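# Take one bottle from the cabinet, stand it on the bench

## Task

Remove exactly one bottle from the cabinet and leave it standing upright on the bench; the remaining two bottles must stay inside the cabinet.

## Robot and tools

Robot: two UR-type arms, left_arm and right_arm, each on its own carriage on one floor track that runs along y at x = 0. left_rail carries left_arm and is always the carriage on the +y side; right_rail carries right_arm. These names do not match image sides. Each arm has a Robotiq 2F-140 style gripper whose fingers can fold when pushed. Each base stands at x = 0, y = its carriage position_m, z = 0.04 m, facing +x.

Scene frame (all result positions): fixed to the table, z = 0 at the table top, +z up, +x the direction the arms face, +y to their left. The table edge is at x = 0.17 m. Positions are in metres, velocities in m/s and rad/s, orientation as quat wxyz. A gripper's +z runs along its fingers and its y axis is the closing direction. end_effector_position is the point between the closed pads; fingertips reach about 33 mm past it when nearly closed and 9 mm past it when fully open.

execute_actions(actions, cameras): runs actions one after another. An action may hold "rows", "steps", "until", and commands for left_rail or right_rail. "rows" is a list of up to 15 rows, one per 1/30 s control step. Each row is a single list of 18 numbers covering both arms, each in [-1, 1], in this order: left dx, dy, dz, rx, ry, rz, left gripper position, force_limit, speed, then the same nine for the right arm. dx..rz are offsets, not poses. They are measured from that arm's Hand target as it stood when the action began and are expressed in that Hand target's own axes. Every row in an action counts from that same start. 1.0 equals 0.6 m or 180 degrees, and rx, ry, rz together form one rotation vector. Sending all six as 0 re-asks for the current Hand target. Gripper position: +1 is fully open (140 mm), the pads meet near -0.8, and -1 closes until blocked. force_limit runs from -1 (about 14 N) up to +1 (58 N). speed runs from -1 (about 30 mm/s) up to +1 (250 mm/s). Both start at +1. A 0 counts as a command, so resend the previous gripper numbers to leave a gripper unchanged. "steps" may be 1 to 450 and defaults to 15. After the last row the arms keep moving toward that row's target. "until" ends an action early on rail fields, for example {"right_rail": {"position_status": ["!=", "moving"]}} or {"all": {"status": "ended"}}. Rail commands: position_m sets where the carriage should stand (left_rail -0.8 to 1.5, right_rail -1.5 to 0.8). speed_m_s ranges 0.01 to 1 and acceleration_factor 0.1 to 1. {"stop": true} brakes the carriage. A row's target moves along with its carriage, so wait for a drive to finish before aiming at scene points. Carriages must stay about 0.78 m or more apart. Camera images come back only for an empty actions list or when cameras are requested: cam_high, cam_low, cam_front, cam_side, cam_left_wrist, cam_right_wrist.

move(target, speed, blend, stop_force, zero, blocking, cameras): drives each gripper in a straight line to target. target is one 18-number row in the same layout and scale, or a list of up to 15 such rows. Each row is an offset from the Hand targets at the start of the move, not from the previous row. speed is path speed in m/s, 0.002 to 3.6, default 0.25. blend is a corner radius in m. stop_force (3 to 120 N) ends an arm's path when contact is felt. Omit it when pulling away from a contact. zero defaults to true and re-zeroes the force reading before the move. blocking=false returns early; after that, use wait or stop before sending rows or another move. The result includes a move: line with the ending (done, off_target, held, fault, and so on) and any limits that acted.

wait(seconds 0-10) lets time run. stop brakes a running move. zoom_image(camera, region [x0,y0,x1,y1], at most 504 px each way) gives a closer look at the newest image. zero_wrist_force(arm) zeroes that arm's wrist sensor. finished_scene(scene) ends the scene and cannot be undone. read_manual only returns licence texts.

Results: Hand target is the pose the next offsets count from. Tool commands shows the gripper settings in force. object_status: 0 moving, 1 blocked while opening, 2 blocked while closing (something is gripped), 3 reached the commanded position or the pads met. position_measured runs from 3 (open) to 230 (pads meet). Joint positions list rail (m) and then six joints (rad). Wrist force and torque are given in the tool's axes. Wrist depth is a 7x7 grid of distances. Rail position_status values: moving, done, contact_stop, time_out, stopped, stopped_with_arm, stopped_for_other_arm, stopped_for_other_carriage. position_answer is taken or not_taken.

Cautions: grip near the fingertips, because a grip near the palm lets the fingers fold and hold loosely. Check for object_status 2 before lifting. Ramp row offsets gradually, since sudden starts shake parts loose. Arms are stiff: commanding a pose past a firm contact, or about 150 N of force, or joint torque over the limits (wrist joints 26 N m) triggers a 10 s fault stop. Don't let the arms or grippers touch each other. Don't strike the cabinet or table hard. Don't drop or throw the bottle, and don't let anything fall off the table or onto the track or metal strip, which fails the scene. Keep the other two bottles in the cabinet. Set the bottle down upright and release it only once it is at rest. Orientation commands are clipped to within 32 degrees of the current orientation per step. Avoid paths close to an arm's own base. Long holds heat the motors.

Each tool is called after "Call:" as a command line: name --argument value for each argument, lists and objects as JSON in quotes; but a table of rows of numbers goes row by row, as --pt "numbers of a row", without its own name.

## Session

Call:
execute_actions --actions '[]'

Scene clock: 0.00 s.
left_arm: end_effector_position=(+0.3456, +1.0614, +0.5800) position_measured=3 object_status=3 end_effector_quat_wxyz=(+0.000, +0.000, +1.000, +0.000) | right_arm: end_effector_position=(+0.3456, -1.0701, +0.5800) position_measured=3 object_status=3 end_effector_quat_wxyz=(+0.000, +0.000, +1.000, +0.000)
Joint positions: left_arm=[1.034 -0.316 -1.725 0.971 -0.816 -1.571 -0.316] | right_arm=[-1.097 -0.316 -1.725 0.971 -0.816 -1.571 -0.316]
Joint velocities: within noise
Joint torques (N m): no reading
Wrist force (N): no reading
Wrist torque (N m): no reading
Wrist force, peak (N): no reading
Wrist depth (mm): cam_left_wrist=[642 636 622 627 598 613 613 / 661 657 665 663 663 649 646 / 716 716 707 697 707 700 676 / 745 136 764 743 728 721 711 / 100 803 783 786 786 800 107 / 815 868 841 844 847 822 825 / 1972 1903 1749 1838 1838 1870 -] | cam_right_wrist=[654 639 676 645 654 639 641 / 726 704 704 693 701 706 674 / - 743 771 741 734 761 736 / - 131 796 788 785 766 137 / - 838 857 831 828 831 111 / - 894 901 909 887 870 905 / - 2040 2078 2059 2078 2117 2098]
Hand target: left_arm +0.3456, +1.0614, +0.5800; +0.000, +0.000, +1.000, +0.000 | right_arm +0.3456, -1.0701, +0.5800; +0.000, +0.000, +1.000, +0.000
Tool commands: left_gripper/position=+1.0 left_gripper/force_limit=+1.0 left_gripper/speed=+1.0 right_gripper/position=+1.0 right_gripper/force_limit=+1.0 right_gripper/speed=+1.0
left_rail: position_m=1.034 position_status=done
right_rail: position_m=-1.097 position_status=done

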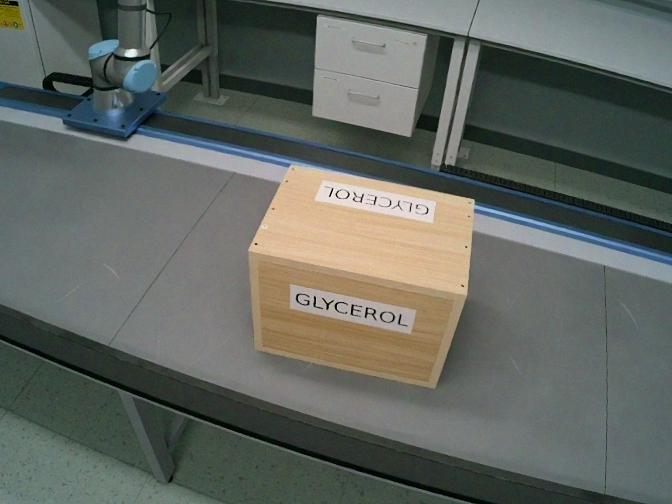

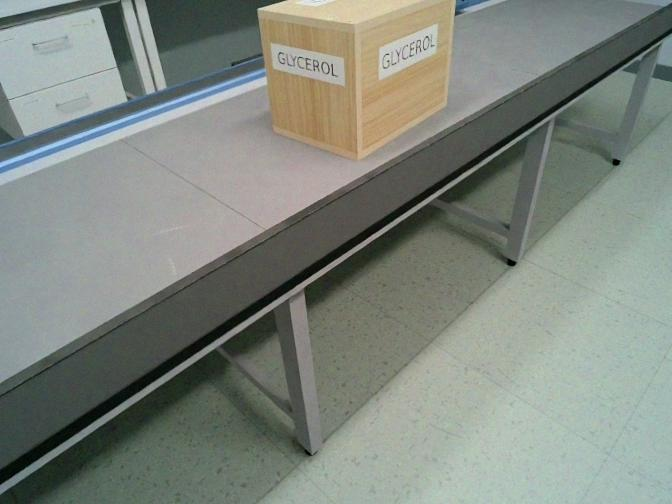

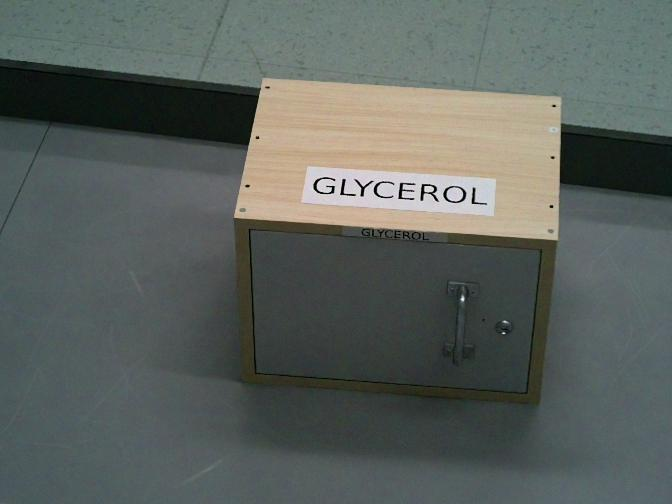

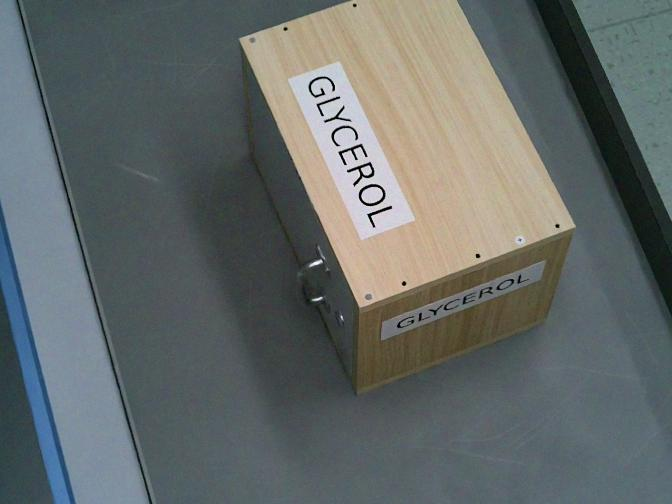

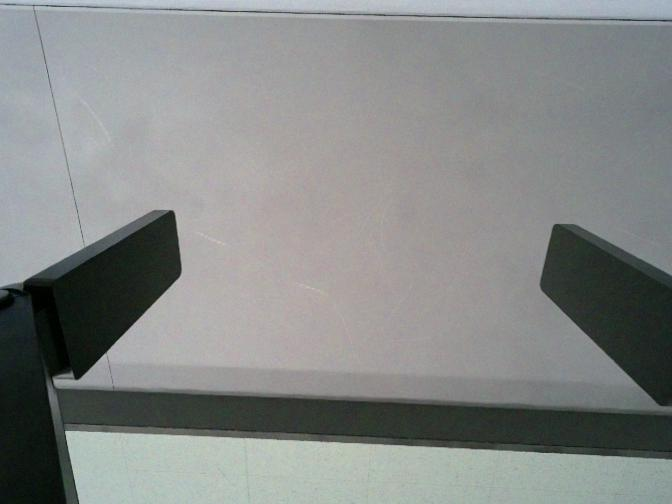

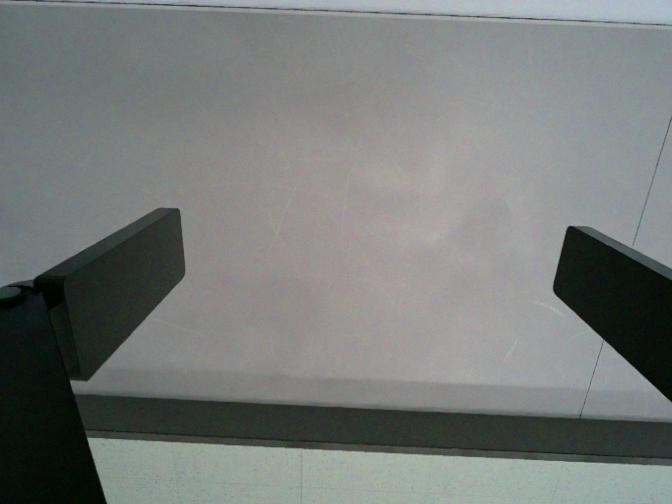

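Call:
execute_actions --actions '[{"right_rail":{"position_m":-0.3}},{"steps":300,"until":{"right_rail":{"position_status":["!=","moving"]}}}]' --cameras '["cam_right_wrist"]'

Call:
zoom_image --camera "cam_right_wrist" --region '[340, 130, 672, 379]'

Scene clock: 3.97 s.
left_arm: end_effector_position=(+0.3456, +1.0614, +0.5800) position_measured=3 object_status=3 end_effector_quat_wxyz=(+0.000, +0.000, +1.000, +0.000) | right_arm: end_effector_position=(+0.3456, -0.2728, +0.5800) position_measured=3 object_status=3 end_effector_quat_wxyz=(+0.000, +0.000, +1.000, +0.000)
Joint positions: left_arm=[1.034 -0.316 -1.725 0.971 -0.816 -1.571 -0.316] | right_arm=[-0.3 -0.316 -1.725 0.971 -0.816 -1.571 -0.316]
Joint torques (N m): left_arm=[1.1 -11.3 -20.02 -3.11 -0.05 0.29] | right_arm=[-0.64 -10.95 -17.8 -3.01 0.09 -0.03]
Wrist force (N): left_arm=[-0.1 0.1 0.2] | right_arm=[0.1 -0.5 -0.2]
Wrist torque (N m): left_arm=[0.01 0.03 0.00] | right_arm=[-0.12 -0.01 0.01]
Wrist force, peak (N): left_arm=[0.3 -0.3 0.1] | right_arm=[0.2 -1.6 -0.3]
Wrist depth (mm): cam_left_wrist=[634 627 622 622 616 611 609 / 674 669 659 657 661 657 646 / 714 716 707 704 697 695 684 / 738 136 761 740 751 709 704 / 100 795 806 803 797 789 107 / 831 837 841 834 841 837 831 / 1937 1903 1854 1886 1708 1886 -] | cam_right_wrist=[662 658 664 651 641 - 654 / 672 697 699 682 686 676 684 / 761 741 691 731 729 761 719 / - 131 748 785 465 443 129 / - 834 850 841 475 - 111 / - 916 901 884 512 510 511 / - 2059 2158 2117 2078 1986 2138]
Hand target: left_arm +0.3456, +1.0614, +0.5800; +0.000, +0.000, +1.000, +0.000 | right_arm +0.3456, -0.2728, +0.5800; +0.000, +0.000, +1.000, +0.000
Tool commands: left_gripper/position=+1.0 left_gripper/force_limit=+1.0 left_gripper/speed=+1.0 right_gripper/position=+1.0 right_gripper/force_limit=+1.0 right_gripper/speed=+1.0
left_rail: position_m=1.034 position_status=done
right_rail: position_m=-0.300 position_status=done
Images, in order (width x height): cam_right_wrist 672x504.

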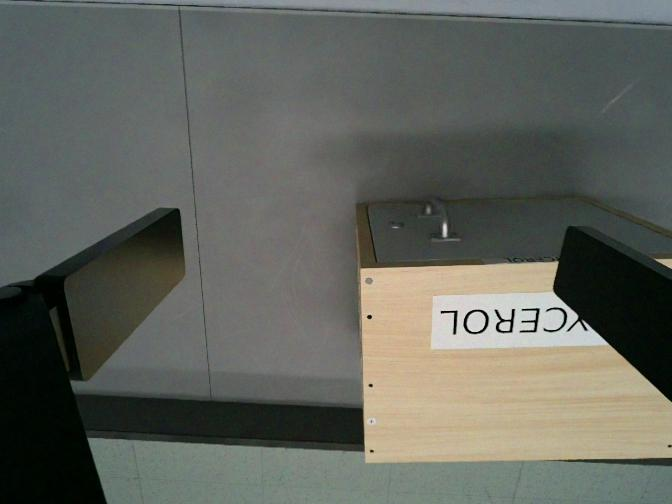

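Scaled by 1.518 from the camera's 672x504 image, which has a finer 960x720 frame.

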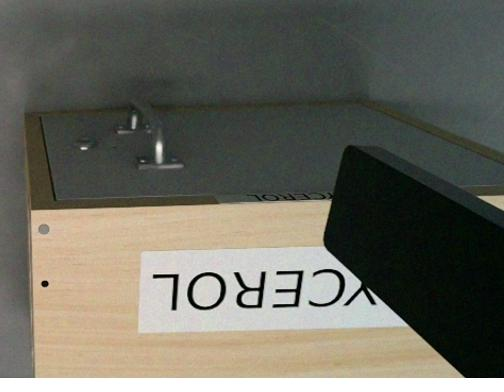

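Call:
execute_actions --actions '[{"right_rail":{"position_m":-0.55}},{"steps":200,"until":{"right_rail":{"position_status":["!=","moving"]}}}]'

Call:
move --pt "0 0 0 0 0 0 1 1 1 0.109 0.588 0.2667 0 0 0.9167 -0.15 -1 0" --pt "0 0 0 0 0 0 1 1 1 0.031 0.5995 0.62 -0.4269 0.0562 0.82 -0.15 -1 0" --speed 0.35 --blend '[0.04,0]' --cameras '["cam_right_wrist","cam_side","cam_front"]'

Scene clock: 7.53 s.
left_arm: end_effector_position=(+0.3456, +1.0614, +0.5800) position_measured=3 object_status=3 end_effector_quat_wxyz=(+0.000, +0.000, +1.000, +0.000) | right_arm: end_effector_position=(+0.3456, -0.5227, +0.5800) position_measured=3 object_status=3 end_effector_quat_wxyz=(+0.000, +0.000, +1.000, +0.000)
Joint positions: left_arm=[1.034 -0.316 -1.725 0.971 -0.816 -1.571 -0.316] | right_arm=[-0.55 -0.316 -1.725 0.971 -0.816 -1.571 -0.316]
Joint torques (N m): left_arm=[0.53 -11.37 -19.71 -3.12 -0.04 0.3] | right_arm=[0.41 -11.46 -18.39 -3 0.04 -0.23]
Wrist force (N): left_arm=[0.1 -0.2 0.3] | right_arm=[0.0 -0.3 -0.2]
Wrist torque (N m): left_arm=[-0.05 -0.02 0.00] | right_arm=[-0.06 0.00 0.00]
Wrist force, peak (N): left_arm=[0.3 -0.3 0.1] | right_arm=[0.2 2.0 -0.1]
Wrist depth (mm): cam_left_wrist=[638 636 623 625 611 620 603 / 672 678 665 657 663 644 646 / 716 702 711 707 714 684 693 / 745 136 753 751 740 716 704 / 100 797 800 795 806 800 107 / 819 861 834 834 851 819 815 / 1937 1920 1793 1808 1823 1870 -] | cam_right_wrist=[682 662 649 658 660 649 641 / 715 710 695 708 686 682 676 / 751 743 751 746 746 717 726 / - 132 799 788 - 662 132 / - 828 838 828 844 684 111 / - 898 924 887 873 591 515 / - 2201 2117 1986 2098 853 550]
Hand target: left_arm +0.3456, +1.0614, +0.5800; +0.000, +0.000, +1.000, +0.000 | right_arm +0.3456, -0.5227, +0.5800; +0.000, +0.000, +1.000, +0.000
Tool commands: left_gripper/position=+1.0 left_gripper/force_limit=+1.0 left_gripper/speed=+1.0 right_gripper/position=+1.0 right_gripper/force_limit=+1.0 right_gripper/speed=+1.0
left_rail: position_m=1.034 position_status=done
right_rail: position_m=-0.550 position_status=done

Scene clock: 14.00 s.
left_arm: end_effector_position=(+0.3456, +1.0614, +0.5800) position_measured=3 object_status=3 end_effector_quat_wxyz=(+0.000, +0.000, +1.000, +0.000) | right_arm: end_effector_position=(+0.3270, -0.1631, +0.2080) position_measured=148 object_status=3 end_effector_quat_wxyz=(-0.060, +0.879, +0.116, +0.458)
Joint positions: left_arm=[1.034 -0.316 -1.725 0.971 -0.816 -1.571 -0.316] | right_arm=[-0.55 0.91 -1.56 2.496 -3.357 -2.088 3.551]
Joint torques (N m): left_arm=[0.97 -11.46 -19.48 -3.13 -0.05 0.17] | right_arm=[10.68 -7.6 -9.96 -5.97 -1.96 -1.24]
Wrist force (N): left_arm=[0.1 -0.1 0.0] | right_arm=[2.6 -1.0 0.1]
Wrist torque (N m): left_arm=[-0.03 -0.02 0.00] | right_arm=[-0.29 -0.53 0.03]
Wrist force, peak (N): left_arm=[0.3 0.0 0.5] | right_arm=[2.8 -0.9 -0.1]
Wrist depth (mm): cam_left_wrist=[644 631 625 623 614 622 609 / 672 672 709 655 661 646 646 / 714 707 711 700 695 691 691 / 753 136 695 761 740 725 709 / 100 800 834 789 809 795 107 / - 844 844 841 847 831 819 / 1937 1870 1937 1823 1823 1920 -] | cam_right_wrist=[- 246 217 213 208 192 190 / - 278 - 247 226 233 521 / 444 337 338 286 265 258 475 / 404 404 112 382 149 402 410 / - 75 76 346 - 86 83 / - 71 - 324 329 - - / - - - 300 297 - -]
Hand target: left_arm +0.3456, +1.0614, +0.5800; +0.000, +0.000, +1.000, +0.000 | right_arm +0.3270, -0.1631, +0.2080; -0.060, +0.879, +0.116, +0.458
Off the commanded pose: left_arm 0.000 m, 0 deg | right_arm 0.000 m, 0 deg.
left_rail: position_m=1.034 position_status=done
right_rail: position_m=-0.550 position_status=done
move: done
Images, in order (width x height): cam_front 672x504, cam_side 672x504, cam_right_wrist 672x504.

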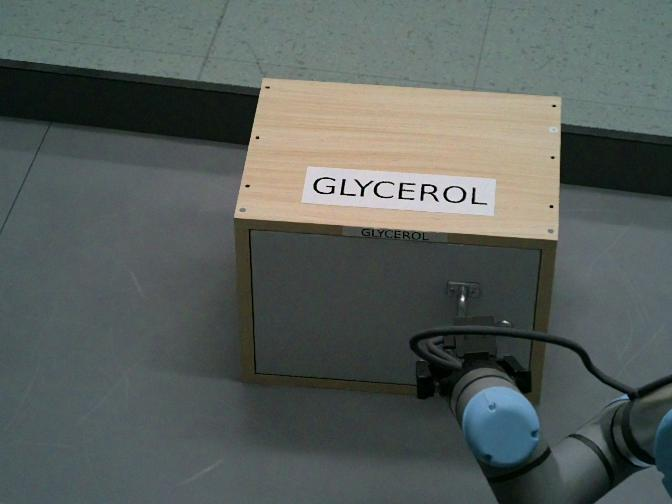

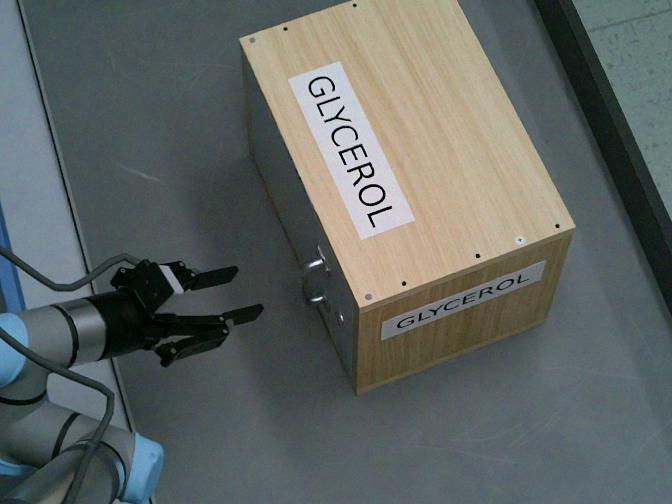

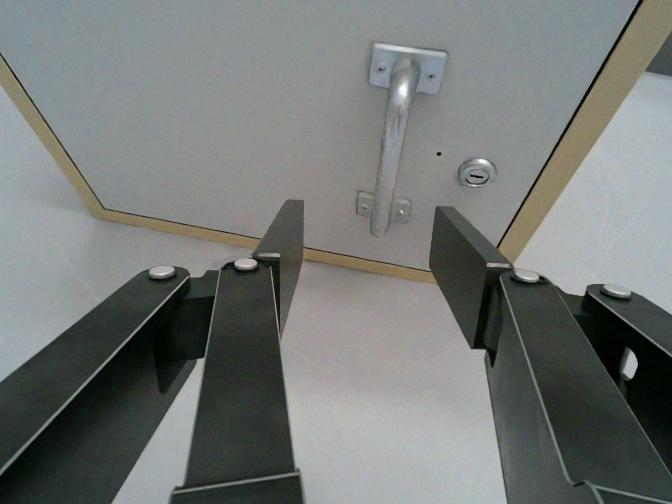

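Call:
move --pt "0 0 0 0 0 0 1 1 1 0.008 0.0267 0.06 0 0 0 -0.15 -1 0" --pt "0 0 0 0 0 0 1 1 1 0.0142 0.0267 0.1627 0 0 0 -0.15 -1 0" --speed '[0.12,0.06]' --stop_force 7 --blend '[0.01,0]' --cameras '["cam_right_wrist","cam_side"]'

Scene clock: 17.60 s.
left_arm: end_effector_position=(+0.3456, +1.0614, +0.5800) position_measured=3 object_status=3 end_effector_quat_wxyz=(+0.000, +0.000, +1.000, +0.000) | right_arm: end_effector_position=(+0.4131, -0.1566, +0.1590) position_measured=148 object_status=3 end_effector_quat_wxyz=(-0.060, +0.879, +0.116, +0.458)
Joint positions: left_arm=[1.034 -0.316 -1.725 0.971 -0.816 -1.571 -0.316] | right_arm=[-0.55 0.728 -1.305 2.429 -3.6 -1.948 3.423]
Joint torques (N m): left_arm=[0.5 -11.54 -20.16 -3 -0.02 0.27] | right_arm=[-11.03 -14.1 -18.52 -5.94 0.89 -1.36]
Wrist force (N): left_arm=[0.1 -0.1 0.1] | right_arm=[2.8 -1.0 -0.4]
Wrist torque (N m): left_arm=[-0.03 -0.02 0.00] | right_arm=[-0.27 -0.55 0.05]
Wrist force, peak (N): left_arm=[0.3 -0.1 0.3] | right_arm=[3.0 -1.1 -0.9]
Wrist depth (mm): cam_left_wrist=[640 632 631 636 622 622 613 / 678 672 659 663 651 647 642 / 718 704 704 704 691 686 682 / 745 136 753 753 738 718 707 / 100 792 822 797 780 783 107 / 825 847 847 841 841 837 831 / - 2008 1920 1793 1870 1886 -] | cam_right_wrist=[152 146 132 124 118 115 111 / 177 162 152 144 132 131 124 / 229 - 196 - 159 152 148 / - 97 119 170 150 177 172 / - 75 75 293 247 86 82 / - 71 - 275 277 - - / - - - 255 254 - -]
Hand target: left_arm +0.3456, +1.0614, +0.5800; +0.000, +0.000, +1.000, +0.000 | right_arm +0.4131, -0.1566, +0.1590; -0.060, +0.879, +0.116, +0.458
Off the commanded pose: left_arm 0.000 m, 0 deg | right_arm 0.000 m, 0 deg.
left_rail: position_m=1.034 position_status=done
right_rail: position_m=-0.550 position_status=done
move: done
Images, in order (width x height): cam_side 672x504, cam_right_wrist 672x504.

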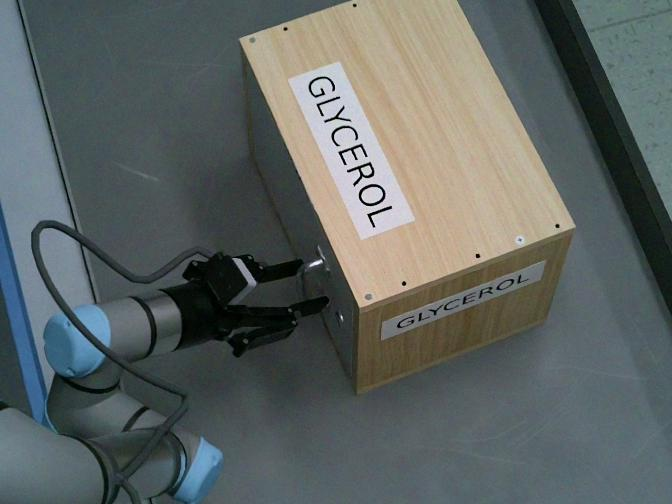

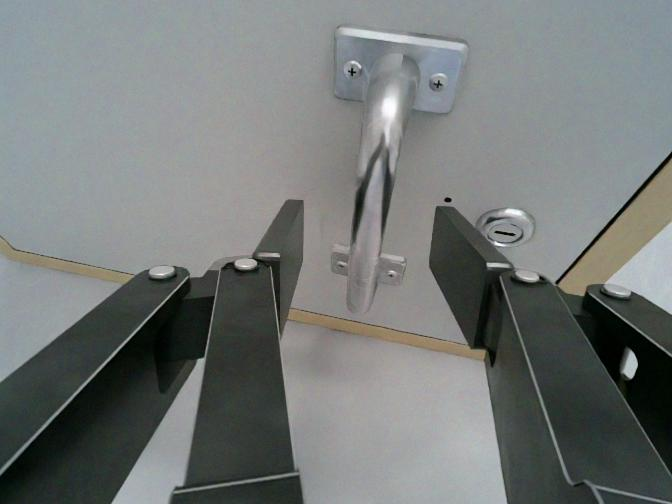

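Call:
move --target '[0,0,0,0,0,0,1,1,1,0,-0.0055,0,0,0,0,-0.15,-1,0]'

Call:
execute_actions --actions '[{"rows":[[0,0,0,0,0,0,1,1,1,0,0,0,0,0,0,-1,-0.3,-1]],"steps":80}]' --cameras '["cam_right_wrist"]'

Scene clock: 19.23 s.
left_arm: end_effector_position=(+0.3456, +1.0614, +0.5800) position_measured=3 object_status=3 end_effector_quat_wxyz=(+0.000, +0.000, +1.000, +0.000) | right_arm: end_effector_position=(+0.4123, -0.1535, +0.1590) position_measured=148 object_status=3 end_effector_quat_wxyz=(-0.060, +0.879, +0.116, +0.458)
Joint positions: left_arm=[1.034 -0.316 -1.725 0.971 -0.816 -1.571 -0.316] | right_arm=[-0.55 0.737 -1.302 2.423 -3.595 -1.955 3.428]
Joint torques (N m): left_arm=[0.56 -11.27 -19.38 -3.15 -0.08 0.21] | right_arm=[10.59 -15.47 -19.48 -1.64 -1.73 1.17]
Wrist force (N): left_arm=[0.1 0.0 0.0] | right_arm=[2.5 -1.1 -0.4]
Wrist torque (N m): left_arm=[0.00 -0.02 0.00] | right_arm=[-0.30 -0.49 -0.13]
Wrist force, peak (N): left_arm=[0.2 -0.3 0.3] | right_arm=[2.9 -1.1 -0.5]
Wrist depth (mm): cam_left_wrist=[634 631 631 627 622 618 618 / 678 672 653 655 659 644 642 / 711 714 702 700 697 697 678 / 743 136 769 745 733 723 704 / 100 809 812 795 792 797 107 / 834 868 851 841 841 837 834 / - 1903 1920 2148 1920 1793 -] | cam_right_wrist=[- 141 133 124 118 116 110 / 183 170 158 145 128 131 125 / 220 206 201 169 155 152 148 / - 246 111 156 151 170 186 / - 75 76 295 262 86 82 / - 71 - 277 276 - - / - - - 252 251 - -]
Hand target: left_arm +0.3456, +1.0614, +0.5800; +0.000, +0.000, +1.000, +0.000 | right_arm +0.4123, -0.1534, +0.1590; -0.060, +0.879, +0.116, +0.458
Off the commanded pose: left_arm 0.000 m, 0 deg | right_arm 0.000 m, 0 deg.
left_rail: position_m=1.034 position_status=done
right_rail: position_m=-0.550 position_status=done
move: done

Scene clock: 22.10 s.
left_arm: end_effector_position=(+0.3456, +1.0614, +0.5800) position_measured=3 object_status=3 end_effector_quat_wxyz=(+0.000, +0.000, +1.000, +0.000) | right_arm: end_effector_position=(+0.4123, -0.1534, +0.1590) position_measured=213 object_status=2 end_effector_quat_wxyz=(-0.060, +0.879, +0.116, +0.458)
Joint positions: left_arm=[1.034 -0.316 -1.725 0.971 -0.816 -1.571 -0.316] | right_arm=[-0.55 0.737 -1.302 2.423 -3.595 -1.955 3.429]
Joint torques (N m): left_arm=[0.41 -11.15 -19.28 -3.17 0.02 0.2] | right_arm=[11.25 -16.2 -18.39 -7.6 9.13 -0.09]
Wrist force (N): left_arm=[0.3 -0.1 0.3] | right_arm=[-1.5 27.8 -10.8]
Wrist torque (N m): left_arm=[-0.03 -0.06 0.01] | right_arm=[-0.72 -0.39 -0.09]
Wrist force, peak (N): left_arm=[0.3 -0.4 0.2] | right_arm=[-2.2 32.4 -10.8]
Wrist depth (mm): cam_left_wrist=[631 631 636 627 613 623 609 / 682 665 663 665 651 646 644 / 716 707 693 700 695 684 684 / 751 136 756 753 735 718 128 / 100 800 812 806 792 815 107 / 825 861 847 837 819 837 831 / 1954 1920 1854 1823 1903 1823 -] | cam_right_wrist=[151 143 131 122 118 116 110 / 178 165 156 152 129 130 124 / 235 - 189 174 163 152 147 / 321 292 99 138 184 176 179 / 309 - 84 82 84 92 322 / - - - - - - - / - - - - - - -]
Hand target: left_arm +0.3456, +1.0614, +0.5800; +0.000, +0.000, +1.000, +0.000 | right_arm +0.4123, -0.1534, +0.1590; -0.060, +0.879, +0.116, +0.458
Off the commanded pose: left_arm 0.000 m, 0 deg | right_arm 0.000 m, 0 deg.
left_rail: position_m=1.034 position_status=done
right_rail: position_m=-0.550 position_status=done
Images, in order (width x height): cam_right_wrist 672x504.

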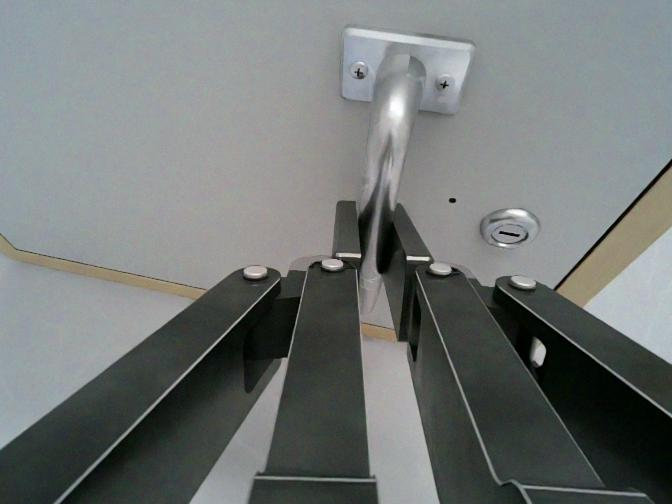

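Call:
move --target '[0,0,0,0,0,0,1,1,1,0,0.006,0,0,0,0,-1,-0.3,-1]' --speed 0.02

Scene clock: 23.20 s.
left_arm: end_effector_position=(+0.3456, +1.0614, +0.5800) position_measured=3 object_status=3 end_effector_quat_wxyz=(+0.000, +0.000, +1.000, +0.000) | right_arm: end_effector_position=(+0.4132, -0.1567, +0.1590) position_measured=213 object_status=2 end_effector_quat_wxyz=(-0.060, +0.879, +0.116, +0.458)
Joint positions: left_arm=[1.034 -0.316 -1.725 0.971 -0.816 -1.571 -0.316] | right_arm=[-0.55 0.728 -1.306 2.43 -3.601 -1.948 3.422]
Joint torques (N m): left_arm=[0.41 -10.78 -19.79 -3.08 -0.05 0.12] | right_arm=[-23.85 -33.79 0.95 -4.37 -6.43 -1.34]
Wrist force (N): left_arm=[0.1 -0.2 0.2] | right_arm=[5.8 -27.9 5.9]
Wrist torque (N m): left_arm=[-0.05 -0.02 0.00] | right_arm=[-0.05 -0.57 0.15]
Wrist force, peak (N): left_arm=[0.2 -0.2 0.4] | right_arm=[7.6 -30.7 11.2]
Wrist depth (mm): cam_left_wrist=[644 636 631 627 625 609 608 / 674 672 672 647 649 651 644 / 725 709 702 700 700 693 704 / 735 136 758 751 733 721 714 / 100 792 789 800 806 792 107 / 822 857 851 844 837 854 837 / - 1903 1954 1838 1854 1808 -] | cam_right_wrist=[152 142 132 126 118 115 110 / 176 - 154 147 130 131 124 / - - 205 166 158 154 153 / 338 299 232 136 140 179 180 / 310 - 84 82 84 94 312 / - - - - - - - / - - - - - - -]
Hand target: left_arm +0.3456, +1.0614, +0.5800; +0.000, +0.000, +1.000, +0.000 | right_arm +0.4132, -0.1568, +0.1590; -0.060, +0.879, +0.116, +0.458
Off the commanded pose: left_arm 0.000 m, 0 deg | right_arm 0.000 m, 0 deg.
left_rail: position_m=1.034 position_status=done
right_rail: position_m=-0.550 position_status=done
move: done

Call:
move --pt "0 0 0 0 0 0 1 1 1 -0.0408 -0.0324 -0.0582 0 0 0 -1 -0.3 -1" --speed 0.03 --stop_force 25 --cameras '["cam_right_wrist","cam_side"]'

Scene clock: 25.77 s.
left_arm: end_effector_position=(+0.3456, +1.0614, +0.5800) position_measured=3 object_status=3 end_effector_quat_wxyz=(+0.000, +0.000, +1.000, +0.000) | right_arm: end_effector_position=(+0.3993, -0.1547, +0.1590) position_measured=213 object_status=2 end_effector_quat_wxyz=(-0.060, +0.879, +0.116, +0.458)
Joint positions: left_arm=[1.034 -0.316 -1.725 0.971 -0.816 -1.571 -0.316] | right_arm=[-0.55 0.76 -1.315 2.442 -3.596 -1.973 3.444]
Joint torques (N m): left_arm=[0.47 -10.99 -20.12 -3.17 0.1 0.22] | right_arm=[-0.52 -13.02 -24.5 -6.56 6.42 -1.52]
Wrist force (N): left_arm=[0.1 -0.1 0.1] | right_arm=[-0.9 23.1 -11.8]
Wrist torque (N m): left_arm=[-0.02 -0.01 0.00] | right_arm=[-0.50 -0.34 0.32]
Wrist force, peak (N): left_arm=[0.3 -0.5 0.0] | right_arm=[8.1 -27.8 10.7]
Wrist depth (mm): cam_left_wrist=[634 627 640 655 629 608 613 / 680 669 667 665 627 661 653 / 716 709 711 702 693 697 689 / 743 135 756 756 738 718 704 / 99 809 806 803 783 780 107 / 812 851 844 834 834 822 815 / 1903 1854 1763 1838 1854 1838 -] | cam_right_wrist=[159 147 135 125 117 113 108 / - - 157 147 128 128 121 / - - - 174 160 149 137 / 330 288 - 123 183 173 337 / 308 - 84 77 84 94 317 / - - - - - - - / - - - - - - -]
Hand target: left_arm +0.3456, +1.0614, +0.5800; +0.000, +0.000, +1.000, +0.000 | right_arm +0.3993, -0.1547, +0.1590; -0.060, +0.879, +0.116, +0.458 (not the last commanded pose)
Off the commanded pose: left_arm 0.000 m, 0 deg | right_arm 0.033 m, 0 deg.
left_rail: position_m=1.034 position_status=done
right_rail: position_m=-0.550 position_status=done
move: contact (right_arm)
Images, in order (width x height): cam_side 672x504, cam_right_wrist 672x504.

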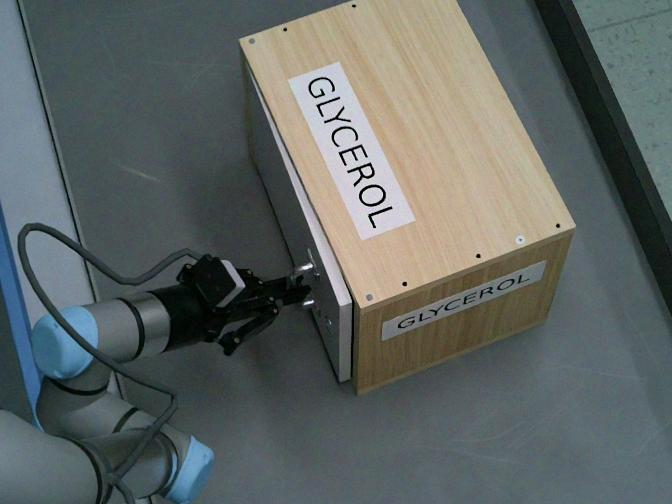

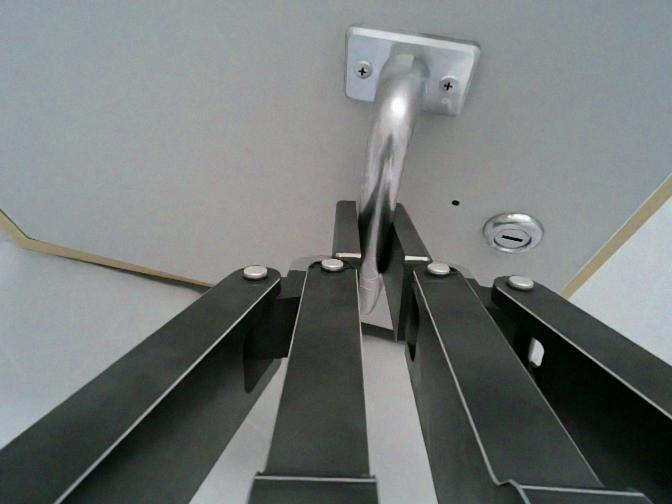

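Call:
move --pt "0 0 0 0 0 0 1 1 1 -0.0197 -0.009 -0.028 0 0 0 -1 -0.3 -1" --speed 0.04

Scene clock: 27.77 s.
left_arm: end_effector_position=(+0.3456, +1.0614, +0.5800) position_measured=3 object_status=3 end_effector_quat_wxyz=(+0.000, +0.000, +1.000, +0.000) | right_arm: end_effector_position=(+0.3782, -0.1547, +0.1589) position_measured=213 object_status=2 end_effector_quat_wxyz=(-0.060, +0.879, +0.116, +0.458)
Joint positions: left_arm=[1.034 -0.316 -1.725 0.971 -0.816 -1.571 -0.316] | right_arm=[-0.55 0.805 -1.334 2.468 -3.59 -2.008 3.475]
Joint torques (N m): left_arm=[0.25 -11.04 -19.98 -3.16 0.04 0.13] | right_arm=[2.08 -32.45 3.18 0.7 -7.76 1.03]
Wrist force (N): left_arm=[0.1 -0.2 0.2] | right_arm=[10.3 -25.1 11.9]
Wrist torque (N m): left_arm=[-0.04 -0.02 0.00] | right_arm=[-0.04 -0.59 0.07]
Wrist force, peak (N): left_arm=[0.4 -0.3 0.1] | right_arm=[10.2 -28.7 12.9]
Wrist depth (mm): cam_left_wrist=[638 631 622 625 623 620 614 / 674 669 674 663 651 647 647 / 721 711 704 695 693 693 691 / 748 136 735 748 743 714 707 / 99 806 809 797 806 795 107 / 815 854 834 844 828 831 825 / 1886 1990 - 1854 1972 - -] | cam_right_wrist=[170 155 140 129 116 111 105 / 210 186 168 153 126 125 118 / - 239 195 180 160 149 134 / 339 327 265 137 177 171 342 / 309 - 84 82 84 94 317 / - - - - - - - / - - - - - - -]
Hand target: left_arm +0.3456, +1.0614, +0.5800; +0.000, +0.000, +1.000, +0.000 | right_arm +0.3781, -0.1547, +0.1589; -0.060, +0.879, +0.116, +0.458
Off the commanded pose: left_arm 0.000 m, 0 deg | right_arm 0.000 m, 0 deg.
left_rail: position_m=1.034 position_status=done
right_rail: position_m=-0.550 position_status=done
move: done

Call:
move --pt "0 0 0 0 0 0 1 1 1 -0.0268 -0.0228 -0.0383 0 0 0 -1 -0.3 -1" --speed 0.05 --cameras '["cam_side","cam_right_wrist"]'

Scene clock: 29.40 s.
left_arm: end_effector_position=(+0.3456, +1.0614, +0.5800) position_measured=3 object_status=3 end_effector_quat_wxyz=(+0.000, +0.000, +1.000, +0.000) | right_arm: end_effector_position=(+0.3475, -0.1489, +0.1589) position_measured=213 object_status=2 end_effector_quat_wxyz=(-0.060, +0.879, +0.116, +0.458)
Joint positions: left_arm=[1.034 -0.316 -1.725 0.971 -0.816 -1.571 -0.316] | right_arm=[-0.55 0.887 -1.351 2.485 -3.563 -2.071 3.534]
Joint torques (N m): left_arm=[1.21 -11.49 -19.65 -3.18 -0.12 0.17] | right_arm=[6.78 -31.97 2.94 0.6 -6.23 1.02]
Wrist force (N): left_arm=[0.2 -0.1 0.1] | right_arm=[10.5 -18.8 11.4]
Wrist torque (N m): left_arm=[-0.03 -0.04 0.00] | right_arm=[-0.08 -0.64 0.08]
Wrist force, peak (N): left_arm=[0.2 -0.3 0.2] | right_arm=[10.6 -28.5 13.3]
Wrist depth (mm): cam_left_wrist=[638 631 627 620 614 616 614 / 674 669 663 661 653 647 647 / 721 716 728 702 691 691 676 / - 136 743 738 733 728 707 / 100 803 797 806 806 792 107 / 868 861 847 854 837 834 828 / - 1920 1954 1808 1870 1808 -] | cam_right_wrist=[201 180 144 133 117 109 99 / 241 208 179 157 123 123 113 / 368 - 219 185 158 - 124 / 340 340 268 139 170 166 149 / 307 - 84 82 84 94 314 / - - - - - - - / - - - - - - -]
Hand target: left_arm +0.3456, +1.0614, +0.5800; +0.000, +0.000, +1.000, +0.000 | right_arm +0.3475, -0.1489, +0.1589; -0.060, +0.879, +0.116, +0.458
Off the commanded pose: left_arm 0.000 m, 0 deg | right_arm 0.000 m, 0 deg.
left_rail: position_m=1.034 position_status=done
right_rail: position_m=-0.550 position_status=done
move: done
Images, in order (width x height): cam_side 672x504, cam_right_wrist 672x504.

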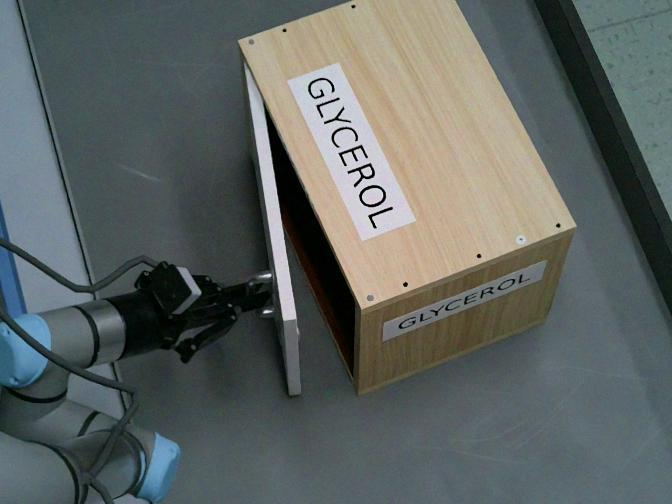

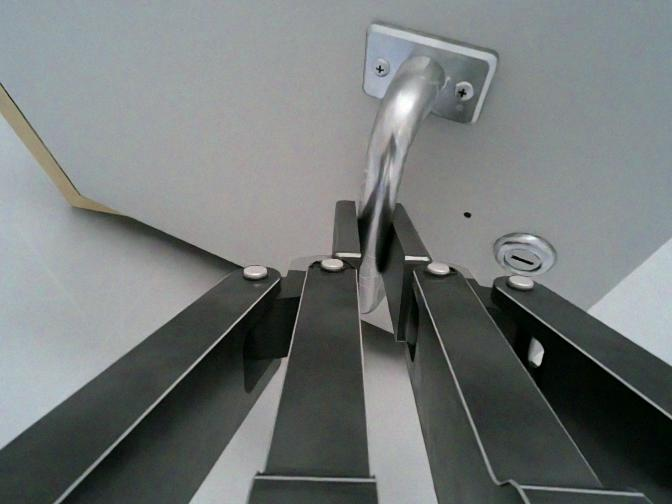

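Call:
execute_actions --actions '[{"rows":[[0,0,0,0,0,0,1,1,1,0,0,0,0,0,0,-0.25,-0.3,-1]],"steps":30}]'

Call:
move --pt "0 0 0 0 0 0 1 1 1 0 0 -0.1167 0 0 0 -0.25 -0.3 -1" --pt "0 0 0 0 0 0 1 1 1 0.3552 0.0875 -0.2512 0 -0.3056 0 -1 -1 0" --speed '[0.15,0.3]' --blend '[0.015,0]' --cameras '["cam_right_wrist","cam_side","cam_front"]'

Scene clock: 36.07 s.
left_arm: end_effector_position=(+0.3456, +1.0614, +0.5800) position_measured=3 object_status=3 end_effector_quat_wxyz=(+0.000, +0.000, +1.000, +0.000) | right_arm: end_effector_position=(+0.3475, -0.1489, +0.1589) position_measured=160 object_status=0 end_effector_quat_wxyz=(-0.060, +0.879, +0.116, +0.458)
Joint positions: left_arm=[1.034 -0.316 -1.725 0.971 -0.816 -1.571 -0.316] | right_arm=[-0.55 0.887 -1.351 2.485 -3.563 -2.071 3.534]
Joint torques (N m): left_arm=[1.04 -11.26 -20.21 -3.1 0.01 0.09] | right_arm=[3.66 -31.59 -11.02 -5.91 0.78 0.96]
Wrist force (N): left_arm=[0.0 -0.1 0.2] | right_arm=[3.0 -0.3 -0.2]
Wrist torque (N m): left_arm=[-0.03 0.01 0.00] | right_arm=[-0.15 -0.62 -0.15]
Wrist force, peak (N): left_arm=[0.1 0.1 0.5] | right_arm=[10.7 -18.3 11.4]
Wrist depth (mm): cam_left_wrist=[644 629 629 623 625 616 614 / 678 676 663 665 644 638 640 / 723 711 707 700 697 689 695 / 733 135 764 735 738 716 707 / 100 809 806 797 797 775 107 / 819 851 834 844 844 834 825 / - 2127 1870 1920 1854 1990 -] | cam_right_wrist=[190 167 - 132 118 110 98 / 259 206 180 159 116 124 113 / 366 273 224 188 159 144 128 / 340 334 101 158 152 162 146 / - 75 76 295 248 92 82 / - 71 - 277 276 - - / - - - 252 250 - -]
Hand target: left_arm +0.3456, +1.0614, +0.5800; +0.000, +0.000, +1.000, +0.000 | right_arm +0.3475, -0.1489, +0.1589; -0.060, +0.879, +0.116, +0.458
Off the commanded pose: left_arm 0.000 m, 0 deg | right_arm 0.000 m, 0 deg.
left_rail: position_m=1.034 position_status=done
right_rail: position_m=-0.550 position_status=done

Scene clock: 39.50 s.
left_arm: end_effector_position=(+0.3456, +1.0614, +0.5800) position_measured=3 object_status=3 end_effector_quat_wxyz=(+0.000, +0.000, +1.000, +0.000) | right_arm: end_effector_position=(+0.3598, -0.1999, +0.4199) position_measured=233 object_status=3 end_effector_quat_wxyz=(+0.000, +0.991, +0.130, +0.000)
Joint positions: left_arm=[1.034 -0.316 -1.725 0.971 -0.816 -1.571 -0.316] | right_arm=[-0.55 0.503 -1.556 1.289 -1.303 -1.571 3.383]
Joint torques (N m): left_arm=[0.54 -11.63 -18.97 -3.06 -0.02 0.25] | right_arm=[-11.17 -14.49 -29.18 -1.17 1.46 -1.39]
Wrist force (N): left_arm=[0.2 -0.1 0.1] | right_arm=[0.5 0.1 0.1]
Wrist torque (N m): left_arm=[-0.02 -0.04 0.00] | right_arm=[0.00 -0.12 0.04]
Wrist force, peak (N): left_arm=[0.2 -0.1 0.4] | right_arm=[3.1 -0.2 0.5]
Wrist depth (mm): cam_left_wrist=[636 642 631 618 622 609 623 / 661 674 653 653 657 649 653 / 728 709 709 704 707 680 689 / 748 136 743 745 740 714 128 / 100 812 800 797 789 800 107 / 844 854 837 831 851 841 825 / - 1972 1920 1886 1937 1708 -] | cam_right_wrist=[515 482 488 491 370 508 511 / 551 538 537 528 533 527 528 / 576 588 568 574 573 573 561 / 615 632 599 114 585 595 591 / - - 81 82 79 91 630 / - - - - - 72 - / - - - - - - -]
Hand target: left_arm +0.3456, +1.0614, +0.5800; +0.000, +0.000, +1.000, +0.000 | right_arm +0.3598, -0.1999, +0.4199; +0.000, +0.991, +0.130, +0.000
Off the commanded pose: left_arm 0.000 m, 0 deg | right_arm 0.000 m, 0 deg.
left_rail: position_m=1.034 position_status=done
right_rail: position_m=-0.550 position_status=done
move: done
Images, in order (width x height): cam_front 672x504, cam_side 672x504, cam_right_wrist 672x504.

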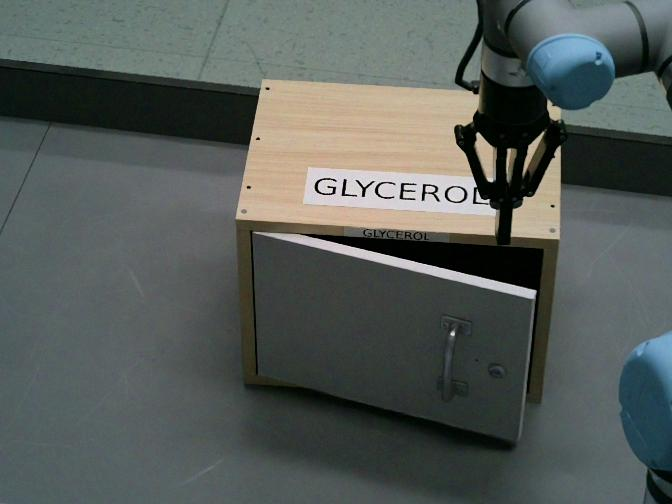

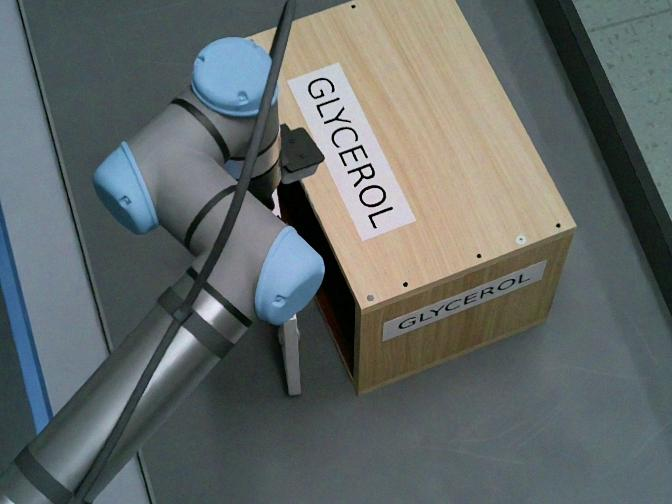

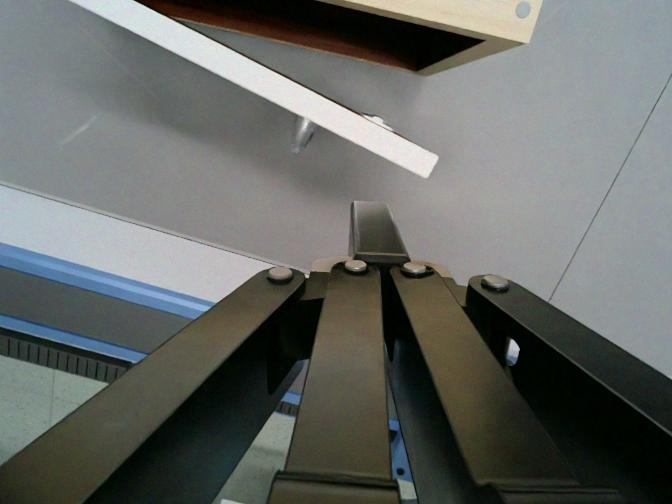

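Call:
move --pt "0 0 0 0 0 0 1 1 1 0.0917 0.0505 0 0 0 0 -1 -1 0" --pt "0 0 0 0 0 0 1 1 1 0.0917 0.0505 0.25 0 0 0 -1 -1 0" --speed '[0.15,0.12]' --stop_force 9 --cameras '["cam_right_wrist"]'

Scene clock: 43.23 s.
left_arm: end_effector_position=(+0.3456, +1.0614, +0.5800) position_measured=3 object_status=3 end_effector_quat_wxyz=(+0.000, +0.000, +1.000, +0.000) | right_arm: end_effector_position=(+0.4208, -0.2149, +0.2699) position_measured=233 object_status=3 end_effector_quat_wxyz=(+0.000, +0.991, +0.130, +0.000)
Joint positions: left_arm=[1.034 -0.316 -1.725 0.971 -0.816 -1.571 -0.316] | right_arm=[-0.55 0.422 -1.496 1.611 -1.686 -1.571 3.302]
Joint torques (N m): left_arm=[0.52 -11.42 -19.56 -3.11 -0.06 0.16] | right_arm=[-11.17 -18 -17.77 -5.39 1.42 -1.41]
Wrist force (N): left_arm=[0.1 -0.1 0.0] | right_arm=[0.4 0.5 0.2]
Wrist torque (N m): left_arm=[-0.02 -0.03 0.00] | right_arm=[0.05 -0.09 0.05]
Wrist force, peak (N): left_arm=[0.3 -0.2 0.2] | right_arm=[1.9 1.0 -0.8]
Wrist depth (mm): cam_left_wrist=[640 631 620 623 623 622 611 / 674 674 659 663 655 649 646 / 716 714 707 711 686 716 684 / 748 136 756 748 761 718 126 / 100 136 825 800 809 797 107 / 819 847 841 837 831 834 - / 1972 2008 - - 1854 1823 -] | cam_right_wrist=[- 95 94 94 94 93 92 / - 233 100 99 99 99 98 / 148 186 259 402 415 105 404 / 133 136 141 - 424 433 429 / 487 458 81 82 84 91 451 / - - - - - 72 - / - - - - - - -]
Hand target: left_arm +0.3456, +1.0614, +0.5800; +0.000, +0.000, +1.000, +0.000 | right_arm +0.4208, -0.2149, +0.2699; +0.000, +0.991, +0.130, +0.000
Off the commanded pose: left_arm 0.000 m, 0 deg | right_arm 0.000 m, 0 deg.
left_rail: position_m=1.034 position_status=done
right_rail: position_m=-0.550 position_status=done
move: done
Images, in order (width x height): cam_right_wrist 672x504.

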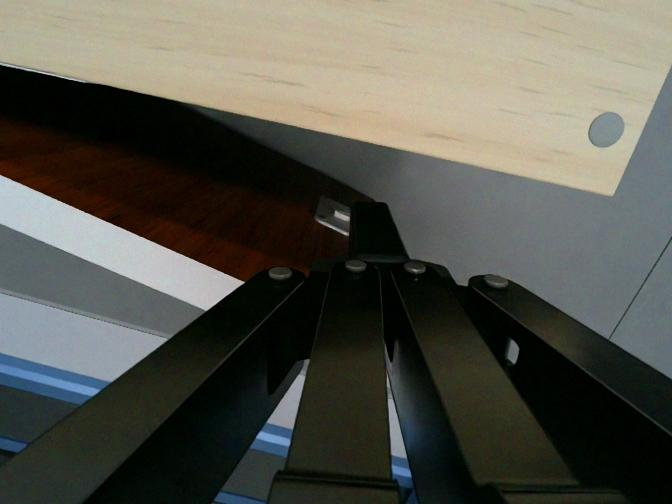

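Call:
move --pt "0 0 0 0 0 0 1 1 1 -0.0758 -0.0583 0 0 0 0 -1 -1 0" --pt "0 0 0 0 0 0 1 1 1 -0.21 -0.1563 0 0 0 0 -1 -1 0" --pt "0 0 0 0 0 0 1 1 1 -0.3162 -0.3073 0 0 0 0 -1 -1 0" --pt "0 0 0 0 0 0 1 1 1 -0.3645 -0.4877 0 0 0 0 -1 -1 0" --pt "0 0 0 0 0 0 1 1 1 -0.348 -0.6715 0 0 0 0 -1 -1 0" --pt "0 0 0 0 0 0 1 1 1 -0.2945 -0.8003 0 0 0 0 -1 -1 0" --speed 0.13 --stop_force 20 --blend '[0.01,0.02,0.02,0.02,0.02,0]' --cameras '["cam_right_wrist","cam_front","cam_side"]'

Scene clock: 49.67 s.
left_arm: end_effector_position=(+0.3456, +1.0614, +0.5800) position_measured=3 object_status=3 end_effector_quat_wxyz=(+0.000, +0.000, +1.000, +0.000) | right_arm: end_effector_position=(+0.1260, +0.2033, +0.2699) position_measured=233 object_status=3 end_effector_quat_wxyz=(+0.000, +0.991, +0.130, +0.000)
Joint positions: left_arm=[1.034 -0.316 -1.725 0.971 -0.816 -1.571 -0.316] | right_arm=[-0.55 1.23 -0.904 0.791 -1.457 -1.571 4.11]
Joint torques (N m): left_arm=[0.34 -11.34 -19.72 -3.14 -0.01 0.27] | right_arm=[10.53 -43.45 -30.65 -2 -1.03 1.2]
Wrist force (N): left_arm=[0.0 -0.3 0.2] | right_arm=[-0.8 2.7 1.9]
Wrist torque (N m): left_arm=[-0.07 0.00 0.00] | right_arm=[0.05 0.02 -0.17]
Wrist force, peak (N): left_arm=[0.2 -0.2 0.4] | right_arm=[4.1 4.1 0.0]
Wrist depth (mm): cam_left_wrist=[634 632 623 618 616 616 613 / 672 667 665 657 655 649 647 / 718 716 704 691 702 691 676 / 748 136 756 745 751 723 128 / 100 800 809 795 792 795 107 / 815 857 841 828 825 844 - / - 1735 1972 1972 1823 1920 -] | cam_right_wrist=[391 370 368 364 113 358 363 / 405 405 405 386 119 385 382 / - - 422 126 428 426 411 / - - 134 131 437 449 444 / 1369 - 81 82 84 90 - / - - - - - 72 - / - - - - - - -]
Hand target: left_arm +0.3456, +1.0614, +0.5800; +0.000, +0.000, +1.000, +0.000 | right_arm +0.1260, +0.2033, +0.2699; +0.000, +0.991, +0.130, +0.000
Off the commanded pose: left_arm 0.000 m, 0 deg | right_arm 0.000 m, 0 deg.
left_rail: position_m=1.034 position_status=done
right_rail: position_m=-0.550 position_status=done
move: done
Images, in order (width x height): cam_front 672x504, cam_side 672x504, cam_right_wrist 672x504.

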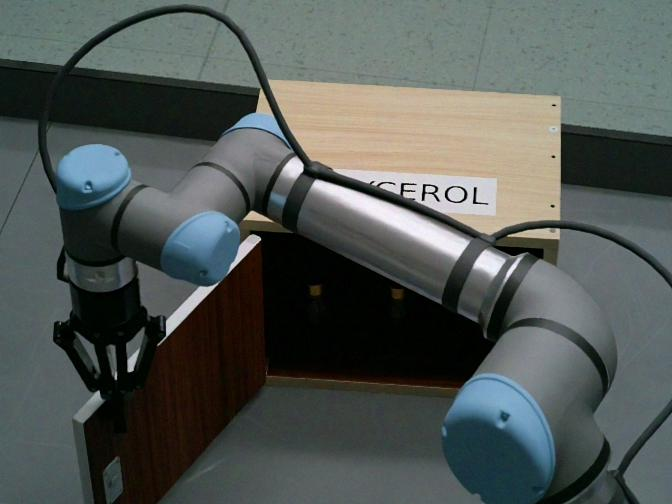

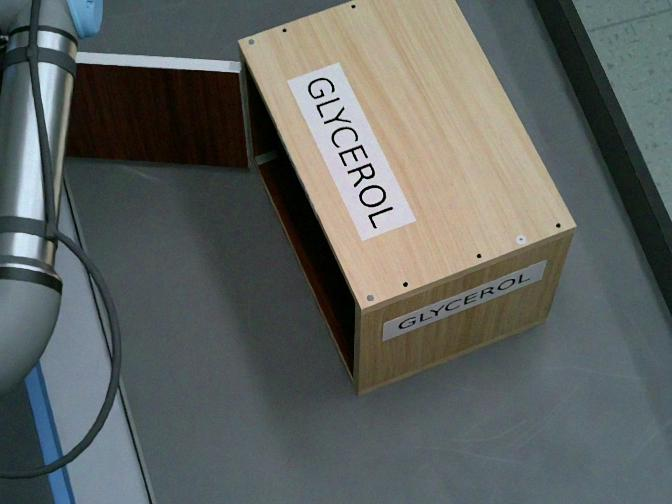

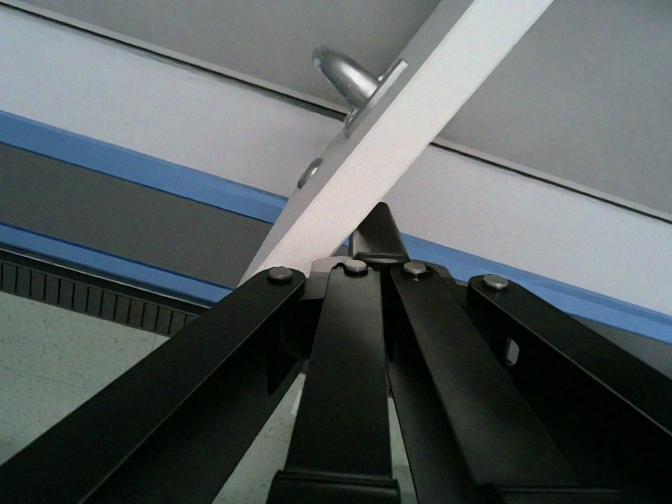

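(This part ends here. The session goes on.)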